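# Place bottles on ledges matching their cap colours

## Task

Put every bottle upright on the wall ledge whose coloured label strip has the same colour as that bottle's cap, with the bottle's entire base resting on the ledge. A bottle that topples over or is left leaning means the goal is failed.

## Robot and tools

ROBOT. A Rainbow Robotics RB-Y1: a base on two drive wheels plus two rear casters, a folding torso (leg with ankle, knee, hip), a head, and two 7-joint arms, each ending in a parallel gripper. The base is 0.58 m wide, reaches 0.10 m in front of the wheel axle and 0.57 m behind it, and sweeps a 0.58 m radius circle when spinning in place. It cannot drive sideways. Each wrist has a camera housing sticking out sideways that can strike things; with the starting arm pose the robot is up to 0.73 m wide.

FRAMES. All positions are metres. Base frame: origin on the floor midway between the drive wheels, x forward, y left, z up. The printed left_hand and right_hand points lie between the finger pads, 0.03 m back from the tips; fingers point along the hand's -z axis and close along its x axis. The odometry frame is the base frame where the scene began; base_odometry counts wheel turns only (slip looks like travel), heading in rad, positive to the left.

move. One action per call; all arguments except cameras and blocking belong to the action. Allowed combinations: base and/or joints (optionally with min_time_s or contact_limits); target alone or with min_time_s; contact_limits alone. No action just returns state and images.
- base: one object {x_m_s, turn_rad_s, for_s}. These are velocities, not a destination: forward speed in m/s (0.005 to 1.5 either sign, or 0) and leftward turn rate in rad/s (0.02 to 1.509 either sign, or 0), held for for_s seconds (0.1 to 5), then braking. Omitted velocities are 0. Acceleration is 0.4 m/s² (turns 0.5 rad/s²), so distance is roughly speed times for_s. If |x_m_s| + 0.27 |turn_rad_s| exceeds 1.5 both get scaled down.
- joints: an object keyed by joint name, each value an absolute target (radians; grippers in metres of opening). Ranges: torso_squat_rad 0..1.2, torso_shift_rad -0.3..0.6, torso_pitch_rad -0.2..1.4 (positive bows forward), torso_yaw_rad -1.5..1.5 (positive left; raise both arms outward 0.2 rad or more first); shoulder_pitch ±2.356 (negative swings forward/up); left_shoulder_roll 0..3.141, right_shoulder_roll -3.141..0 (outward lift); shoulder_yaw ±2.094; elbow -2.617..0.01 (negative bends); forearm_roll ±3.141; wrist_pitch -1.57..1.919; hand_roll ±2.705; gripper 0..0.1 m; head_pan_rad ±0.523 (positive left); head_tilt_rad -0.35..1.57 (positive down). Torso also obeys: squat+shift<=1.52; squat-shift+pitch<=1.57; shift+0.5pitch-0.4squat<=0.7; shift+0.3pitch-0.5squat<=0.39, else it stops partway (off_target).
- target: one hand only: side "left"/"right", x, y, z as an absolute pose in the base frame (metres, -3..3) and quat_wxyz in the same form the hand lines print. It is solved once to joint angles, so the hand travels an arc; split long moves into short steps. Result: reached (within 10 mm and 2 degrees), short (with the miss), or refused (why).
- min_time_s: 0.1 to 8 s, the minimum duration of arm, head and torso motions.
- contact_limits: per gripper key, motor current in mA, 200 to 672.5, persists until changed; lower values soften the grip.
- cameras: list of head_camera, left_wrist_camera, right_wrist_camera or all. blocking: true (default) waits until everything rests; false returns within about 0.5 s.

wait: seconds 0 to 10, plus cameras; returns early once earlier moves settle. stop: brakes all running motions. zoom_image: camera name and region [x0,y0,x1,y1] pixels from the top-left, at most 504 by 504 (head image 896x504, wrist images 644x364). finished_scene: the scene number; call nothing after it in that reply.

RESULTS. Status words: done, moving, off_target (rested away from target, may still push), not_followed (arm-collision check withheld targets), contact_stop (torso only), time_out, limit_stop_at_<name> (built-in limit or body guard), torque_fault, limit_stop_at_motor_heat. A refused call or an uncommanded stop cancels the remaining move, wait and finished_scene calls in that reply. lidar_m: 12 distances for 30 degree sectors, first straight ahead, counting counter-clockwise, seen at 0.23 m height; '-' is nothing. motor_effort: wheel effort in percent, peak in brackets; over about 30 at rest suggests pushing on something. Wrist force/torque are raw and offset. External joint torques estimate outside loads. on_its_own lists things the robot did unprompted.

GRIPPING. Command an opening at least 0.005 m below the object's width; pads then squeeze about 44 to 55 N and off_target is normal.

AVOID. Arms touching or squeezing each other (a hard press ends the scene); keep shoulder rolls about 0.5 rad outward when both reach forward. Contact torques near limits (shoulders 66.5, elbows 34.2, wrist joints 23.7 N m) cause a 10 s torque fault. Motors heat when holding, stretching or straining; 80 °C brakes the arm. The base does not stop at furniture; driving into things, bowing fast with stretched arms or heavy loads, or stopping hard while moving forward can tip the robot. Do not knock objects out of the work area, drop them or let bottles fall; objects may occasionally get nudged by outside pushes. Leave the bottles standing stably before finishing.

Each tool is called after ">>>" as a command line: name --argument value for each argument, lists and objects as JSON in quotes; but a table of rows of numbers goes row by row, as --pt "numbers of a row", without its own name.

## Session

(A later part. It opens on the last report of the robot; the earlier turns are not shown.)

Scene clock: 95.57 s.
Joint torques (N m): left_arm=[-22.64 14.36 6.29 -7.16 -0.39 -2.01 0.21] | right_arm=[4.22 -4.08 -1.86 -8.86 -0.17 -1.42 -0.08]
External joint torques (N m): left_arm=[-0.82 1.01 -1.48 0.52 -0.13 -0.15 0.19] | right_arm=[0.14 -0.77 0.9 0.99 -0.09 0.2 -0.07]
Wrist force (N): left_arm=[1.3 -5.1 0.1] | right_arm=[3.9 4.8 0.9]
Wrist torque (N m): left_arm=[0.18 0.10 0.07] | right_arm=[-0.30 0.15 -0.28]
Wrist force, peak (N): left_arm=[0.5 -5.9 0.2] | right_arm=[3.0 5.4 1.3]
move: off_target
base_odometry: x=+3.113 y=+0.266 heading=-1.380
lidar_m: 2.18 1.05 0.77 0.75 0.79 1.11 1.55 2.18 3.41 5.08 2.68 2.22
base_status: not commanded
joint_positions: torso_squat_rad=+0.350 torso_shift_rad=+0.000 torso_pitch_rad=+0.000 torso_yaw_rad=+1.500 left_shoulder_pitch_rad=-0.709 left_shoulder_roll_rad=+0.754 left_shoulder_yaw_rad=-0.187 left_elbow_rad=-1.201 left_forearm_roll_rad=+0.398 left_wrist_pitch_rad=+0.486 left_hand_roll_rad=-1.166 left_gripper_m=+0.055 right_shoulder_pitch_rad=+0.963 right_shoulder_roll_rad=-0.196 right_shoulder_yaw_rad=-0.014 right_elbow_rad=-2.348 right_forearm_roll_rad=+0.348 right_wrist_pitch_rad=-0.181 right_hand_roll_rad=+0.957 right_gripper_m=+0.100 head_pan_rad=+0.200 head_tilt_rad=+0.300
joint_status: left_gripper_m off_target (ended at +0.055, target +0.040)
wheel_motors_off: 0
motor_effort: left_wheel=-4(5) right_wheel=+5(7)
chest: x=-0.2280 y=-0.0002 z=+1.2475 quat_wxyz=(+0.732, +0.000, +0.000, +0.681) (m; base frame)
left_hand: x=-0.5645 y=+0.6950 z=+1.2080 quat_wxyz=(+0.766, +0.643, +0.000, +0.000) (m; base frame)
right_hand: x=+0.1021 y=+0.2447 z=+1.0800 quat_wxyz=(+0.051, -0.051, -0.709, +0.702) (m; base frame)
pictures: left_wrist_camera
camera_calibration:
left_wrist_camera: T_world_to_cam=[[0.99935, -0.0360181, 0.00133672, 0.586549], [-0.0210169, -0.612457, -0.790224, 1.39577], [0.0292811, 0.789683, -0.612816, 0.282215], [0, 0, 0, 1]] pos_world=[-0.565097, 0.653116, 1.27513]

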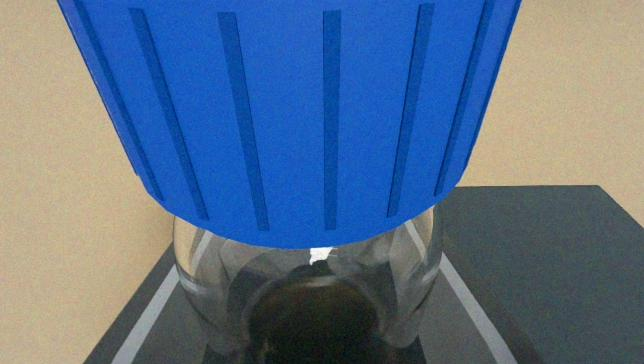

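>>> move --target '{"side":"left","x":-0.5645,"y":0.695,"z":1.2367,"quat_wxyz":[0.766,0.6428,0,0]}' --min_time_s 0.7

>>> move --target '{"side":"left","x":-0.5645,"y":0.637,"z":1.2367,"quat_wxyz":[0.766,0.6428,0,0]}' --min_time_s 1.1

>>> move --target '{"side":"left","x":-0.5595,"y":0.58,"z":1.2367,"quat_wxyz":[0.766,0.6428,0,0]}' --min_time_s 1.1

>>> move --target '{"side":"left","x":-0.55,"y":0.532,"z":1.2367,"quat_wxyz":[0.766,0.6428,0,0]}' --min_time_s 0.8

>>> move --base '{"x_m_s":0.5,"for_s":1.5}' --joints '{"left_shoulder_pitch_rad":-0.129,"left_shoulder_roll_rad":0.807,"left_shoulder_yaw_rad":0.004,"left_elbow_rad":-2.387,"left_forearm_roll_rad":0.152,"left_wrist_pitch_rad":1.110,"left_hand_roll_rad":-0.844}' --min_time_s 1.2 --cameras '["head_camera","left_wrist_camera"]'

Scene clock: 97.73 s.
Joint torques (N m): left_arm=[-24.27 15.6 9.18 -8.89 -0.28 -2.18 -0.09] | right_arm=[4.44 -3.99 -1.73 -9.07 -0.01 -1.42 -0.33]
External joint torques (N m): left_arm=[-2.32 2.16 1.17 -1.51 0.02 -0.31 -0.11] | right_arm=[0.36 -0.69 1.03 0.79 0.07 0.19 -0.32]
Wrist force (N): left_arm=[1.0 -6.4 -0.3] | right_arm=[2.7 4.1 1.5]
Wrist torque (N m): left_arm=[0.13 0.10 0.04] | right_arm=[-0.19 0.04 -0.28]
Wrist force, peak (N): left_arm=[0.9 -6.9 -0.2] | right_arm=[3.7 5.5 0.9]
move: done
base_odometry: x=+3.113 y=+0.266 heading=-1.380
lidar_m: 2.18 1.05 0.77 0.76 0.79 1.12 1.55 2.18 3.42 5.09 2.68 2.22
base_status: not commanded
joint_positions: torso_squat_rad=+0.350 torso_shift_rad=+0.000 torso_pitch_rad=+0.000 torso_yaw_rad=+1.500 left_shoulder_pitch_rad=-0.745 left_shoulder_roll_rad=+0.787 left_shoulder_yaw_rad=-0.186 left_elbow_rad=-1.232 left_forearm_roll_rad=+0.431 left_wrist_pitch_rad=+0.548 left_hand_roll_rad=-1.170 left_gripper_m=+0.055 right_shoulder_pitch_rad=+0.963 right_shoulder_roll_rad=-0.196 right_shoulder_yaw_rad=-0.014 right_elbow_rad=-2.348 right_forearm_roll_rad=+0.348 right_wrist_pitch_rad=-0.181 right_hand_roll_rad=+0.957 right_gripper_m=+0.100 head_pan_rad=+0.200 head_tilt_rad=+0.300
joint_status: all done
wheel_motors_off: 0
motor_effort: left_wheel=-4(5) right_wheel=+5(7)
chest: x=-0.2280 y=-0.0002 z=+1.2475 quat_wxyz=(+0.732, +0.000, +0.000, +0.681) (m; base frame)
left_hand: x=-0.5641 y=+0.6951 z=+1.2359 quat_wxyz=(+0.765, +0.644, +0.000, +0.000) (m; base frame)
left_hand_status: reached (checked arc, planned for 0.7 s): 1 mm and 0.2 deg off.
right_hand: x=+0.1021 y=+0.2447 z=+1.0800 quat_wxyz=(+0.051, -0.051, -0.709, +0.702) (m; base frame)
pictures: none

Scene clock: 99.17 s.
Joint torques (N m): left_arm=[-20.02 15.22 10.87 -7.98 -0.87 -2.21 0.44] | right_arm=[3.99 -4.43 -2.36 -9.03 -0.16 -1.61 -0.06]
External joint torques (N m): left_arm=[-1.41 1.69 1.45 -1.51 -0.31 -0.49 0.42] | right_arm=[-0.09 -1.13 0.4 0.82 -0.07 0.01 -0.05]
Wrist force (N): left_arm=[0.8 -6.4 -0.5] | right_arm=[3.4 4.7 0.5]
Wrist torque (N m): left_arm=[0.15 0.11 -0.09] | right_arm=[-0.26 0.08 -0.22]
Wrist force, peak (N): left_arm=[0.6 -7.1 -0.6] | right_arm=[4.2 4.8 0.6]
move: done
base_odometry: x=+3.113 y=+0.266 heading=-1.380
lidar_m: 2.18 1.05 0.78 0.75 0.79 1.11 1.56 2.18 3.40 5.09 2.68 2.22
base_status: not commanded
joint_positions: torso_squat_rad=+0.350 torso_shift_rad=+0.000 torso_pitch_rad=+0.000 torso_yaw_rad=+1.500 left_shoulder_pitch_rad=-0.520 left_shoulder_roll_rad=+0.872 left_shoulder_yaw_rad=-0.122 left_elbow_rad=-1.603 left_forearm_roll_rad=+0.364 left_wrist_pitch_rad=+0.686 left_hand_roll_rad=-1.015 left_gripper_m=+0.055 right_shoulder_pitch_rad=+0.963 right_shoulder_roll_rad=-0.196 right_shoulder_yaw_rad=-0.014 right_elbow_rad=-2.348 right_forearm_roll_rad=+0.348 right_wrist_pitch_rad=-0.181 right_hand_roll_rad=+0.957 right_gripper_m=+0.100 head_pan_rad=+0.200 head_tilt_rad=+0.300
joint_status: all done
wheel_motors_off: 0
motor_effort: left_wheel=-4(5) right_wheel=+5(7)
chest: x=-0.2280 y=-0.0002 z=+1.2475 quat_wxyz=(+0.732, +0.000, +0.000, +0.681) (m; base frame)
left_hand: x=-0.5646 y=+0.6372 z=+1.2365 quat_wxyz=(+0.766, +0.643, +0.000, +0.000) (m; base frame)
left_hand_status: reached (checked arc, planned for 1.1 s): 0 mm and 0.0 deg off.
right_hand: x=+0.1021 y=+0.2447 z=+1.0800 quat_wxyz=(+0.051, -0.051, -0.709, +0.702) (m; base frame)
pictures: none

Scene clock: 100.60 s.
Joint torques (N m): left_arm=[-16.68 14.84 11.49 -7.16 -0.97 -1.91 0.48] | right_arm=[4.09 -3.83 -2.04 -8.87 -0.17 -1.46 -0.09]
External joint torques (N m): left_arm=[-1.3 1.72 1.65 -1.45 -0.18 -0.32 0.46] | right_arm=[0.01 -0.53 0.72 0.99 -0.09 0.15 -0.08]
Wrist force (N): left_arm=[0.6 -6.6 -0.3] | right_arm=[2.9 4.7 0.8]
Wrist torque (N m): left_arm=[0.17 0.08 -0.08] | right_arm=[-0.27 0.05 -0.24]
Wrist force, peak (N): left_arm=[1.1 -6.9 0.0] | right_arm=[3.7 5.0 1.0]
move: done
base_odometry: x=+3.113 y=+0.266 heading=-1.380
lidar_m: 2.18 1.05 0.78 0.75 0.79 1.11 1.55 2.18 3.41 5.09 2.68 2.22
base_status: not commanded
joint_positions: torso_squat_rad=+0.350 torso_shift_rad=+0.000 torso_pitch_rad=+0.000 torso_yaw_rad=+1.500 left_shoulder_pitch_rad=-0.318 left_shoulder_roll_rad=+0.929 left_shoulder_yaw_rad=-0.048 left_elbow_rad=-1.905 left_forearm_roll_rad=+0.313 left_wrist_pitch_rad=+0.792 left_hand_roll_rad=-0.898 left_gripper_m=+0.055 right_shoulder_pitch_rad=+0.963 right_shoulder_roll_rad=-0.196 right_shoulder_yaw_rad=-0.014 right_elbow_rad=-2.348 right_forearm_roll_rad=+0.348 right_wrist_pitch_rad=-0.181 right_hand_roll_rad=+0.957 right_gripper_m=+0.100 head_pan_rad=+0.200 head_tilt_rad=+0.300
joint_status: all done
wheel_motors_off: 0
motor_effort: left_wheel=-4(5) right_wheel=+5(7)
chest: x=-0.2280 y=-0.0002 z=+1.2475 quat_wxyz=(+0.732, +0.000, +0.000, +0.681) (m; base frame)
left_hand: x=-0.5594 y=+0.5801 z=+1.2365 quat_wxyz=(+0.766, +0.643, +0.000, +0.000) (m; base frame)
left_hand_status: reached (checked arc, planned for 1.1 s): 0 mm and 0.0 deg off.
right_hand: x=+0.1021 y=+0.2447 z=+1.0800 quat_wxyz=(+0.051, -0.051, -0.709, +0.702) (m; base frame)
pictures: none

Scene clock: 101.73 s.
Joint torques (N m): left_arm=[-13.97 14.17 11.36 -6.67 -1.21 -1.86 0.38] | right_arm=[3.8 -4.2 -1.97 -8.98 -0.08 -1.53 -0.33]
External joint torques (N m): left_arm=[-1.15 1.8 1.78 -1.41 -0.25 -0.37 0.37] | right_arm=[-0.28 -0.9 0.8 0.88 0 0.09 -0.32]
Wrist force (N): left_arm=[1.0 -6.2 -0.4] | right_arm=[3.7 4.2 0.5]
Wrist torque (N m): left_arm=[0.12 0.10 -0.09] | right_arm=[-0.20 0.14 -0.25]
Wrist force, peak (N): left_arm=[0.6 -7.1 -0.6] | right_arm=[2.9 5.3 1.2]
move: done
base_odometry: x=+3.113 y=+0.266 heading=-1.380
lidar_m: 2.18 1.05 0.78 0.75 0.79 1.12 1.56 2.18 3.41 5.08 2.67 2.21
base_status: not commanded
joint_positions: torso_squat_rad=+0.350 torso_shift_rad=+0.000 torso_pitch_rad=+0.000 torso_yaw_rad=+1.500 left_shoulder_pitch_rad=-0.161 left_shoulder_roll_rad=+0.952 left_shoulder_yaw_rad=+0.017 left_elbow_rad=-2.131 left_forearm_roll_rad=+0.272 left_wrist_pitch_rad=+0.875 left_hand_roll_rad=-0.824 left_gripper_m=+0.055 right_shoulder_pitch_rad=+0.963 right_shoulder_roll_rad=-0.196 right_shoulder_yaw_rad=-0.014 right_elbow_rad=-2.348 right_forearm_roll_rad=+0.348 right_wrist_pitch_rad=-0.181 right_hand_roll_rad=+0.957 right_gripper_m=+0.100 head_pan_rad=+0.200 head_tilt_rad=+0.300
joint_status: all done
wheel_motors_off: 0
motor_effort: left_wheel=-4(5) right_wheel=+5(6)
chest: x=-0.2280 y=-0.0002 z=+1.2475 quat_wxyz=(+0.732, +0.000, +0.000, +0.681) (m; base frame)
left_hand: x=-0.5498 y=+0.5330 z=+1.2366 quat_wxyz=(+0.766, +0.643, +0.000, +0.000) (m; base frame)
left_hand_status: reached (checked arc, planned for 0.8 s): 1 mm and 0.0 deg off.
right_hand: x=+0.1021 y=+0.2447 z=+1.0800 quat_wxyz=(+0.051, -0.051, -0.709, +0.702) (m; base frame)
pictures: none

Scene clock: 104.90 s.
Joint torques (N m): left_arm=[-12.24 10.18 7.28 -6.35 -1.31 -1.78 -0.06] | right_arm=[3.8 -3.89 -1.84 -9.05 -0.2 -1.48 -0.12]
External joint torques (N m): left_arm=[-0.91 0.62 -0.41 -0.82 -0.19 -0.26 -0.07] | right_arm=[-0.27 -0.59 0.92 0.81 -0.12 0.13 -0.11]
Wrist force (N): left_arm=[0.9 -6.5 -0.6] | right_arm=[3.0 4.9 0.2]
Wrist torque (N m): left_arm=[0.16 0.09 0.02] | right_arm=[-0.27 0.06 -0.23]
Wrist force, peak (N): left_arm=[1.0 -6.7 -0.1] | right_arm=[3.4 5.1 1.3]
move: done
base_odometry: x=+3.255 y=-0.471 heading=-1.380
lidar_m: 1.43 1.01 0.76 0.73 0.77 1.08 2.26 2.93 4.67 5.03 1.96 1.48
base_status: done (sent for 1.5 of 1.5 s)
joint_positions: torso_squat_rad=+0.350 torso_shift_rad=+0.000 torso_pitch_rad=+0.000 torso_yaw_rad=+1.500 left_shoulder_pitch_rad=-0.129 left_shoulder_roll_rad=+0.807 left_shoulder_yaw_rad=+0.004 left_elbow_rad=-2.387 left_forearm_roll_rad=+0.152 left_wrist_pitch_rad=+1.110 left_hand_roll_rad=-0.844 left_gripper_m=+0.055 right_shoulder_pitch_rad=+0.963 right_shoulder_roll_rad=-0.196 right_shoulder_yaw_rad=-0.014 right_elbow_rad=-2.348 right_forearm_roll_rad=+0.348 right_wrist_pitch_rad=-0.181 right_hand_roll_rad=+0.957 right_gripper_m=+0.100 head_pan_rad=+0.200 head_tilt_rad=+0.300
joint_status: all done
wheel_motors_off: 0
motor_effort: left_wheel=-4(43) right_wheel=-1(27)
chest: x=-0.2279 y=-0.0002 z=+1.2475 quat_wxyz=(+0.732, +0.000, +0.000, +0.681) (m; base frame)
left_hand: x=-0.5005 y=+0.4867 z=+1.2405 quat_wxyz=(+0.766, +0.643, -0.001, +0.001) (m; base frame)
right_hand: x=+0.1021 y=+0.2447 z=+1.0800 quat_wxyz=(+0.050, -0.051, -0.708, +0.702) (m; base frame)
pictures: head_camera, left_wrist_camera
camera_calibration:
head_camera: T_world_to_cam=[[0.994774, 0.0994692, 0.0230407, 0.19446], [0.0479333, -0.255713, -0.965564, 1.47252], [-0.090152, 0.961622, -0.259145, 0.277007], [0, 0, 0, 1]] pos_world=[-0.239054, 0.0908253, 1.48912]
left_wrist_camera: T_world_to_cam=[[0.999358, -0.0356551, 0.00345128, 0.512212], [-0.0191218, -0.612452, -0.790276, 1.29623], [0.0302911, 0.789703, -0.612741, 0.465149], [0, 0, 0, 1]] pos_world=[-0.501187, 0.444815, 1.30763]

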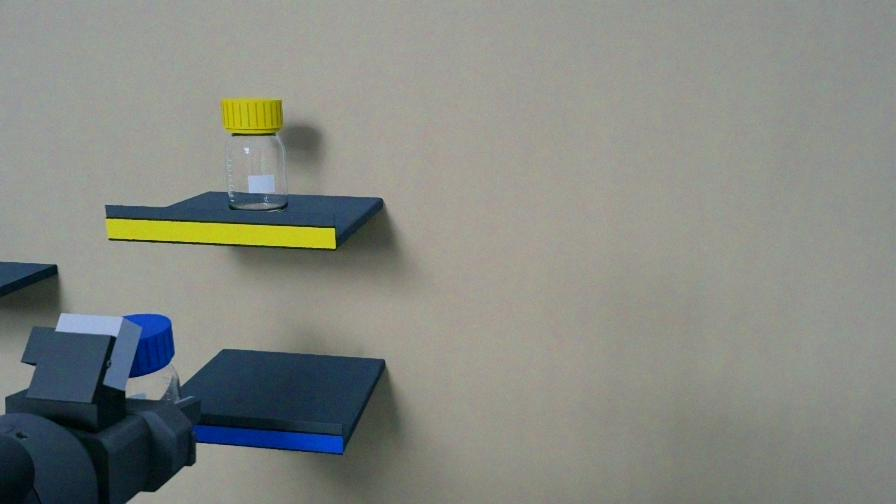

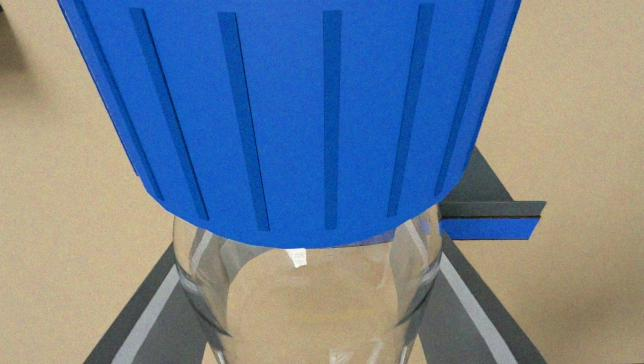

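>>> move --target '{"side":"left","x":-0.47,"y":0.54,"z":1.2395,"quat_wxyz":[0.766,0.6428,0,0]}' --min_time_s 1.0

>>> move --target '{"side":"left","x":-0.47,"y":0.602,"z":1.2395,"quat_wxyz":[0.766,0.6428,0,0]}' --min_time_s 1.15

>>> move --target '{"side":"left","x":-0.47,"y":0.663,"z":1.2395,"quat_wxyz":[0.766,0.6428,0,0]}' --min_time_s 1.15

>>> move --target '{"side":"left","x":-0.47,"y":0.663,"z":1.211,"quat_wxyz":[0.766,0.6428,0,0]}' --min_time_s 0.8 --cameras '["left_wrist_camera"]'

Scene clock: 107.23 s.
Joint torques (N m): left_arm=[-16.62 9.08 6.77 -6.08 -1.51 -2.03 -0.01] | right_arm=[4.41 -3.25 -2.37 -9.32 -0.19 -1.54 -0.18]
External joint torques (N m): left_arm=[-1.8 0.31 -1.07 0.1 -0.41 -0.49 -0.03] | right_arm=[0.33 0.06 0.39 0.53 -0.1 0.07 -0.18]
Wrist force (N): left_arm=[0.8 -6.5 -0.2] | right_arm=[3.3 4.6 1.0]
Wrist torque (N m): left_arm=[0.17 0.09 0.05] | right_arm=[-0.32 0.07 -0.28]
Wrist force, peak (N): left_arm=[0.7 -7.0 -0.4] | right_arm=[3.8 5.2 0.4]
move: done
base_odometry: x=+3.255 y=-0.471 heading=-1.380
lidar_m: 1.43 1.02 0.76 0.73 0.77 1.08 2.25 2.93 4.67 5.04 1.97 1.48
base_status: not commanded
joint_positions: torso_squat_rad=+0.350 torso_shift_rad=+0.000 torso_pitch_rad=+0.000 torso_yaw_rad=+1.500 left_shoulder_pitch_rad=-0.348 left_shoulder_roll_rad=+0.721 left_shoulder_yaw_rad=-0.132 left_elbow_rad=-2.177 left_forearm_roll_rad=+0.073 left_wrist_pitch_rad=+1.108 left_hand_roll_rad=-0.860 left_gripper_m=+0.055 right_shoulder_pitch_rad=+0.963 right_shoulder_roll_rad=-0.196 right_shoulder_yaw_rad=-0.014 right_elbow_rad=-2.348 right_forearm_roll_rad=+0.348 right_wrist_pitch_rad=-0.181 right_hand_roll_rad=+0.957 right_gripper_m=+0.100 head_pan_rad=+0.200 head_tilt_rad=+0.300
joint_status: all done
wheel_motors_off: 0
motor_effort: left_wheel=-4(4) right_wheel=+0(1)
chest: x=-0.2279 y=-0.0002 z=+1.2475 quat_wxyz=(+0.732, +0.000, +0.000, +0.681) (m; base frame)
left_hand: x=-0.4701 y=+0.5400 z=+1.2396 quat_wxyz=(+0.766, +0.643, +0.000, +0.000) (m; base frame)
left_hand_status: reached (checked arc, planned for 1.0 s): 0 mm and 0.0 deg off.
right_hand: x=+0.1021 y=+0.2447 z=+1.0800 quat_wxyz=(+0.050, -0.051, -0.708, +0.702) (m; base frame)
pictures: none

Scene clock: 108.70 s.
Joint torques (N m): left_arm=[-20.1 9.6 6.88 -6.52 -1.06 -2 0.05] | right_arm=[4.21 -3.76 -1.93 -8.93 0.03 -1.58 -0.07]
External joint torques (N m): left_arm=[-2.07 0.22 -1.23 0.3 -0.1 -0.41 0.04] | right_arm=[0.13 -0.46 0.84 0.93 0.11 0.04 -0.06]
Wrist force (N): left_arm=[0.8 -6.6 -0.1] | right_arm=[3.0 4.7 0.6]
Wrist torque (N m): left_arm=[0.18 0.09 0.04] | right_arm=[-0.31 0.07 -0.28]
Wrist force, peak (N): left_arm=[0.8 -7.0 0.0] | right_arm=[3.8 5.1 1.9]
move: done
base_odometry: x=+3.255 y=-0.471 heading=-1.380
lidar_m: 1.43 1.01 0.75 0.73 0.76 1.08 2.26 2.93 4.68 5.04 1.97 1.49
base_status: not commanded
joint_positions: torso_squat_rad=+0.350 torso_shift_rad=+0.000 torso_pitch_rad=+0.000 torso_yaw_rad=+1.500 left_shoulder_pitch_rad=-0.516 left_shoulder_roll_rad=+0.684 left_shoulder_yaw_rad=-0.171 left_elbow_rad=-1.884 left_forearm_roll_rad=+0.089 left_wrist_pitch_rad=+0.979 left_hand_roll_rad=-0.899 left_gripper_m=+0.055 right_shoulder_pitch_rad=+0.963 right_shoulder_roll_rad=-0.196 right_shoulder_yaw_rad=-0.014 right_elbow_rad=-2.348 right_forearm_roll_rad=+0.348 right_wrist_pitch_rad=-0.181 right_hand_roll_rad=+0.957 right_gripper_m=+0.100 head_pan_rad=+0.200 head_tilt_rad=+0.300
joint_status: all done
wheel_motors_off: 0
motor_effort: left_wheel=-3(4) right_wheel=+1(2)
chest: x=-0.2279 y=-0.0002 z=+1.2475 quat_wxyz=(+0.732, +0.000, +0.000, +0.681) (m; base frame)
left_hand: x=-0.4702 y=+0.6019 z=+1.2397 quat_wxyz=(+0.766, +0.643, +0.000, +0.000) (m; base frame)
left_hand_status: reached (checked arc, planned for 1.1 s): 0 mm and 0.0 deg off.
right_hand: x=+0.1021 y=+0.2447 z=+1.0800 quat_wxyz=(+0.050, -0.051, -0.708, +0.702) (m; base frame)
pictures: none

Scene clock: 110.17 s.
Joint torques (N m): left_arm=[-22.87 10.38 6.04 -7.27 -0.74 -2 0.1] | right_arm=[3.95 -3.89 -2.42 -9.06 -0.07 -1.5 -0.19]
External joint torques (N m): left_arm=[-1.68 0.41 -1.69 0.28 0.01 -0.35 0.09] | right_arm=[-0.13 -0.59 0.34 0.8 0.01 0.11 -0.18]
Wrist force (N): left_arm=[1.2 -6.5 -0.2] | right_arm=[2.9 4.4 1.4]
Wrist torque (N m): left_arm=[0.15 0.15 0.03] | right_arm=[-0.31 0.10 -0.25]
Wrist force, peak (N): left_arm=[1.4 -7.1 -0.1] | right_arm=[2.4 5.6 1.0]
move: done
base_odometry: x=+3.255 y=-0.471 heading=-1.380
lidar_m: 1.43 1.02 0.76 0.73 0.77 1.08 2.26 2.94 4.68 5.04 1.96 1.48
base_status: not commanded
joint_positions: torso_squat_rad=+0.350 torso_shift_rad=+0.000 torso_pitch_rad=+0.000 torso_yaw_rad=+1.500 left_shoulder_pitch_rad=-0.694 left_shoulder_roll_rad=+0.635 left_shoulder_yaw_rad=-0.202 left_elbow_rad=-1.550 left_forearm_roll_rad=+0.109 left_wrist_pitch_rad=+0.823 left_hand_roll_rad=-0.951 left_gripper_m=+0.055 right_shoulder_pitch_rad=+0.963 right_shoulder_roll_rad=-0.196 right_shoulder_yaw_rad=-0.014 right_elbow_rad=-2.348 right_forearm_roll_rad=+0.348 right_wrist_pitch_rad=-0.181 right_hand_roll_rad=+0.957 right_gripper_m=+0.100 head_pan_rad=+0.200 head_tilt_rad=+0.300
joint_status: all done
wheel_motors_off: 0
motor_effort: left_wheel=-4(4) right_wheel=+1(2)
chest: x=-0.2279 y=-0.0002 z=+1.2475 quat_wxyz=(+0.732, +0.000, +0.000, +0.681) (m; base frame)
left_hand: x=-0.4702 y=+0.6628 z=+1.2397 quat_wxyz=(+0.766, +0.643, +0.000, +0.000) (m; base frame)
left_hand_status: reached (checked arc, planned for 1.1 s): 0 mm and 0.0 deg off.
right_hand: x=+0.1021 y=+0.2447 z=+1.0800 quat_wxyz=(+0.050, -0.051, -0.708, +0.702) (m; base frame)
pictures: none

Scene clock: 111.30 s.
Joint torques (N m): left_arm=[-21.91 9.71 5.93 -7.82 -1.08 -2.12 0.54] | right_arm=[3.83 -3.64 -2.12 -8.88 -0.24 -1.61 -0.23]
External joint torques (N m): left_arm=[-0.96 0 -1.59 0.17 -0.36 -0.5 0.53] | right_arm=[-0.25 -0.34 0.64 0.97 -0.16 0.01 -0.22]
Wrist force (N): left_arm=[1.2 -6.5 -0.3] | right_arm=[2.9 4.0 0.1]
Wrist torque (N m): left_arm=[0.17 0.13 -0.09] | right_arm=[-0.16 0.07 -0.22]
Wrist force, peak (N): left_arm=[1.4 -6.8 -0.1] | right_arm=[3.4 5.1 1.8]
move: done
base_odometry: x=+3.255 y=-0.471 heading=-1.380
lidar_m: 1.43 1.01 0.76 0.73 0.76 1.07 2.25 2.93 4.67 5.03 1.97 1.48
base_status: not commanded
joint_positions: torso_squat_rad=+0.350 torso_shift_rad=+0.000 torso_pitch_rad=+0.000 torso_yaw_rad=+1.500 left_shoulder_pitch_rad=-0.647 left_shoulder_roll_rad=+0.604 left_shoulder_yaw_rad=-0.209 left_elbow_rad=-1.524 left_forearm_roll_rad=+0.055 left_wrist_pitch_rad=+0.757 left_hand_roll_rad=-0.930 left_gripper_m=+0.055 right_shoulder_pitch_rad=+0.963 right_shoulder_roll_rad=-0.196 right_shoulder_yaw_rad=-0.014 right_elbow_rad=-2.348 right_forearm_roll_rad=+0.348 right_wrist_pitch_rad=-0.181 right_hand_roll_rad=+0.957 right_gripper_m=+0.100 head_pan_rad=+0.200 head_tilt_rad=+0.300
joint_status: all done
wheel_motors_off: 0
motor_effort: left_wheel=-3(4) right_wheel=+1(2)
chest: x=-0.2279 y=-0.0002 z=+1.2475 quat_wxyz=(+0.732, +0.000, +0.000, +0.681) (m; base frame)
left_hand: x=-0.4702 y=+0.6630 z=+1.2113 quat_wxyz=(+0.766, +0.643, +0.000, +0.000) (m; base frame)
left_hand_status: reached (checked arc, planned for 0.8 s): 0 mm and 0.0 deg off.
right_hand: x=+0.1021 y=+0.2447 z=+1.0800 quat_wxyz=(+0.050, -0.051, -0.708, +0.702) (m; base frame)
pictures: left_wrist_camera
camera_calibration:
left_wrist_camera: T_world_to_cam=[[0.999346, -0.0361395, 0.00120138, 0.491301], [-0.0212169, -0.612955, -0.789833, 1.3804], [0.0292805, 0.789291, -0.613321, 0.307573], [0, 0, 0, 1]] pos_world=[-0.470698, 0.621113, 1.27833]

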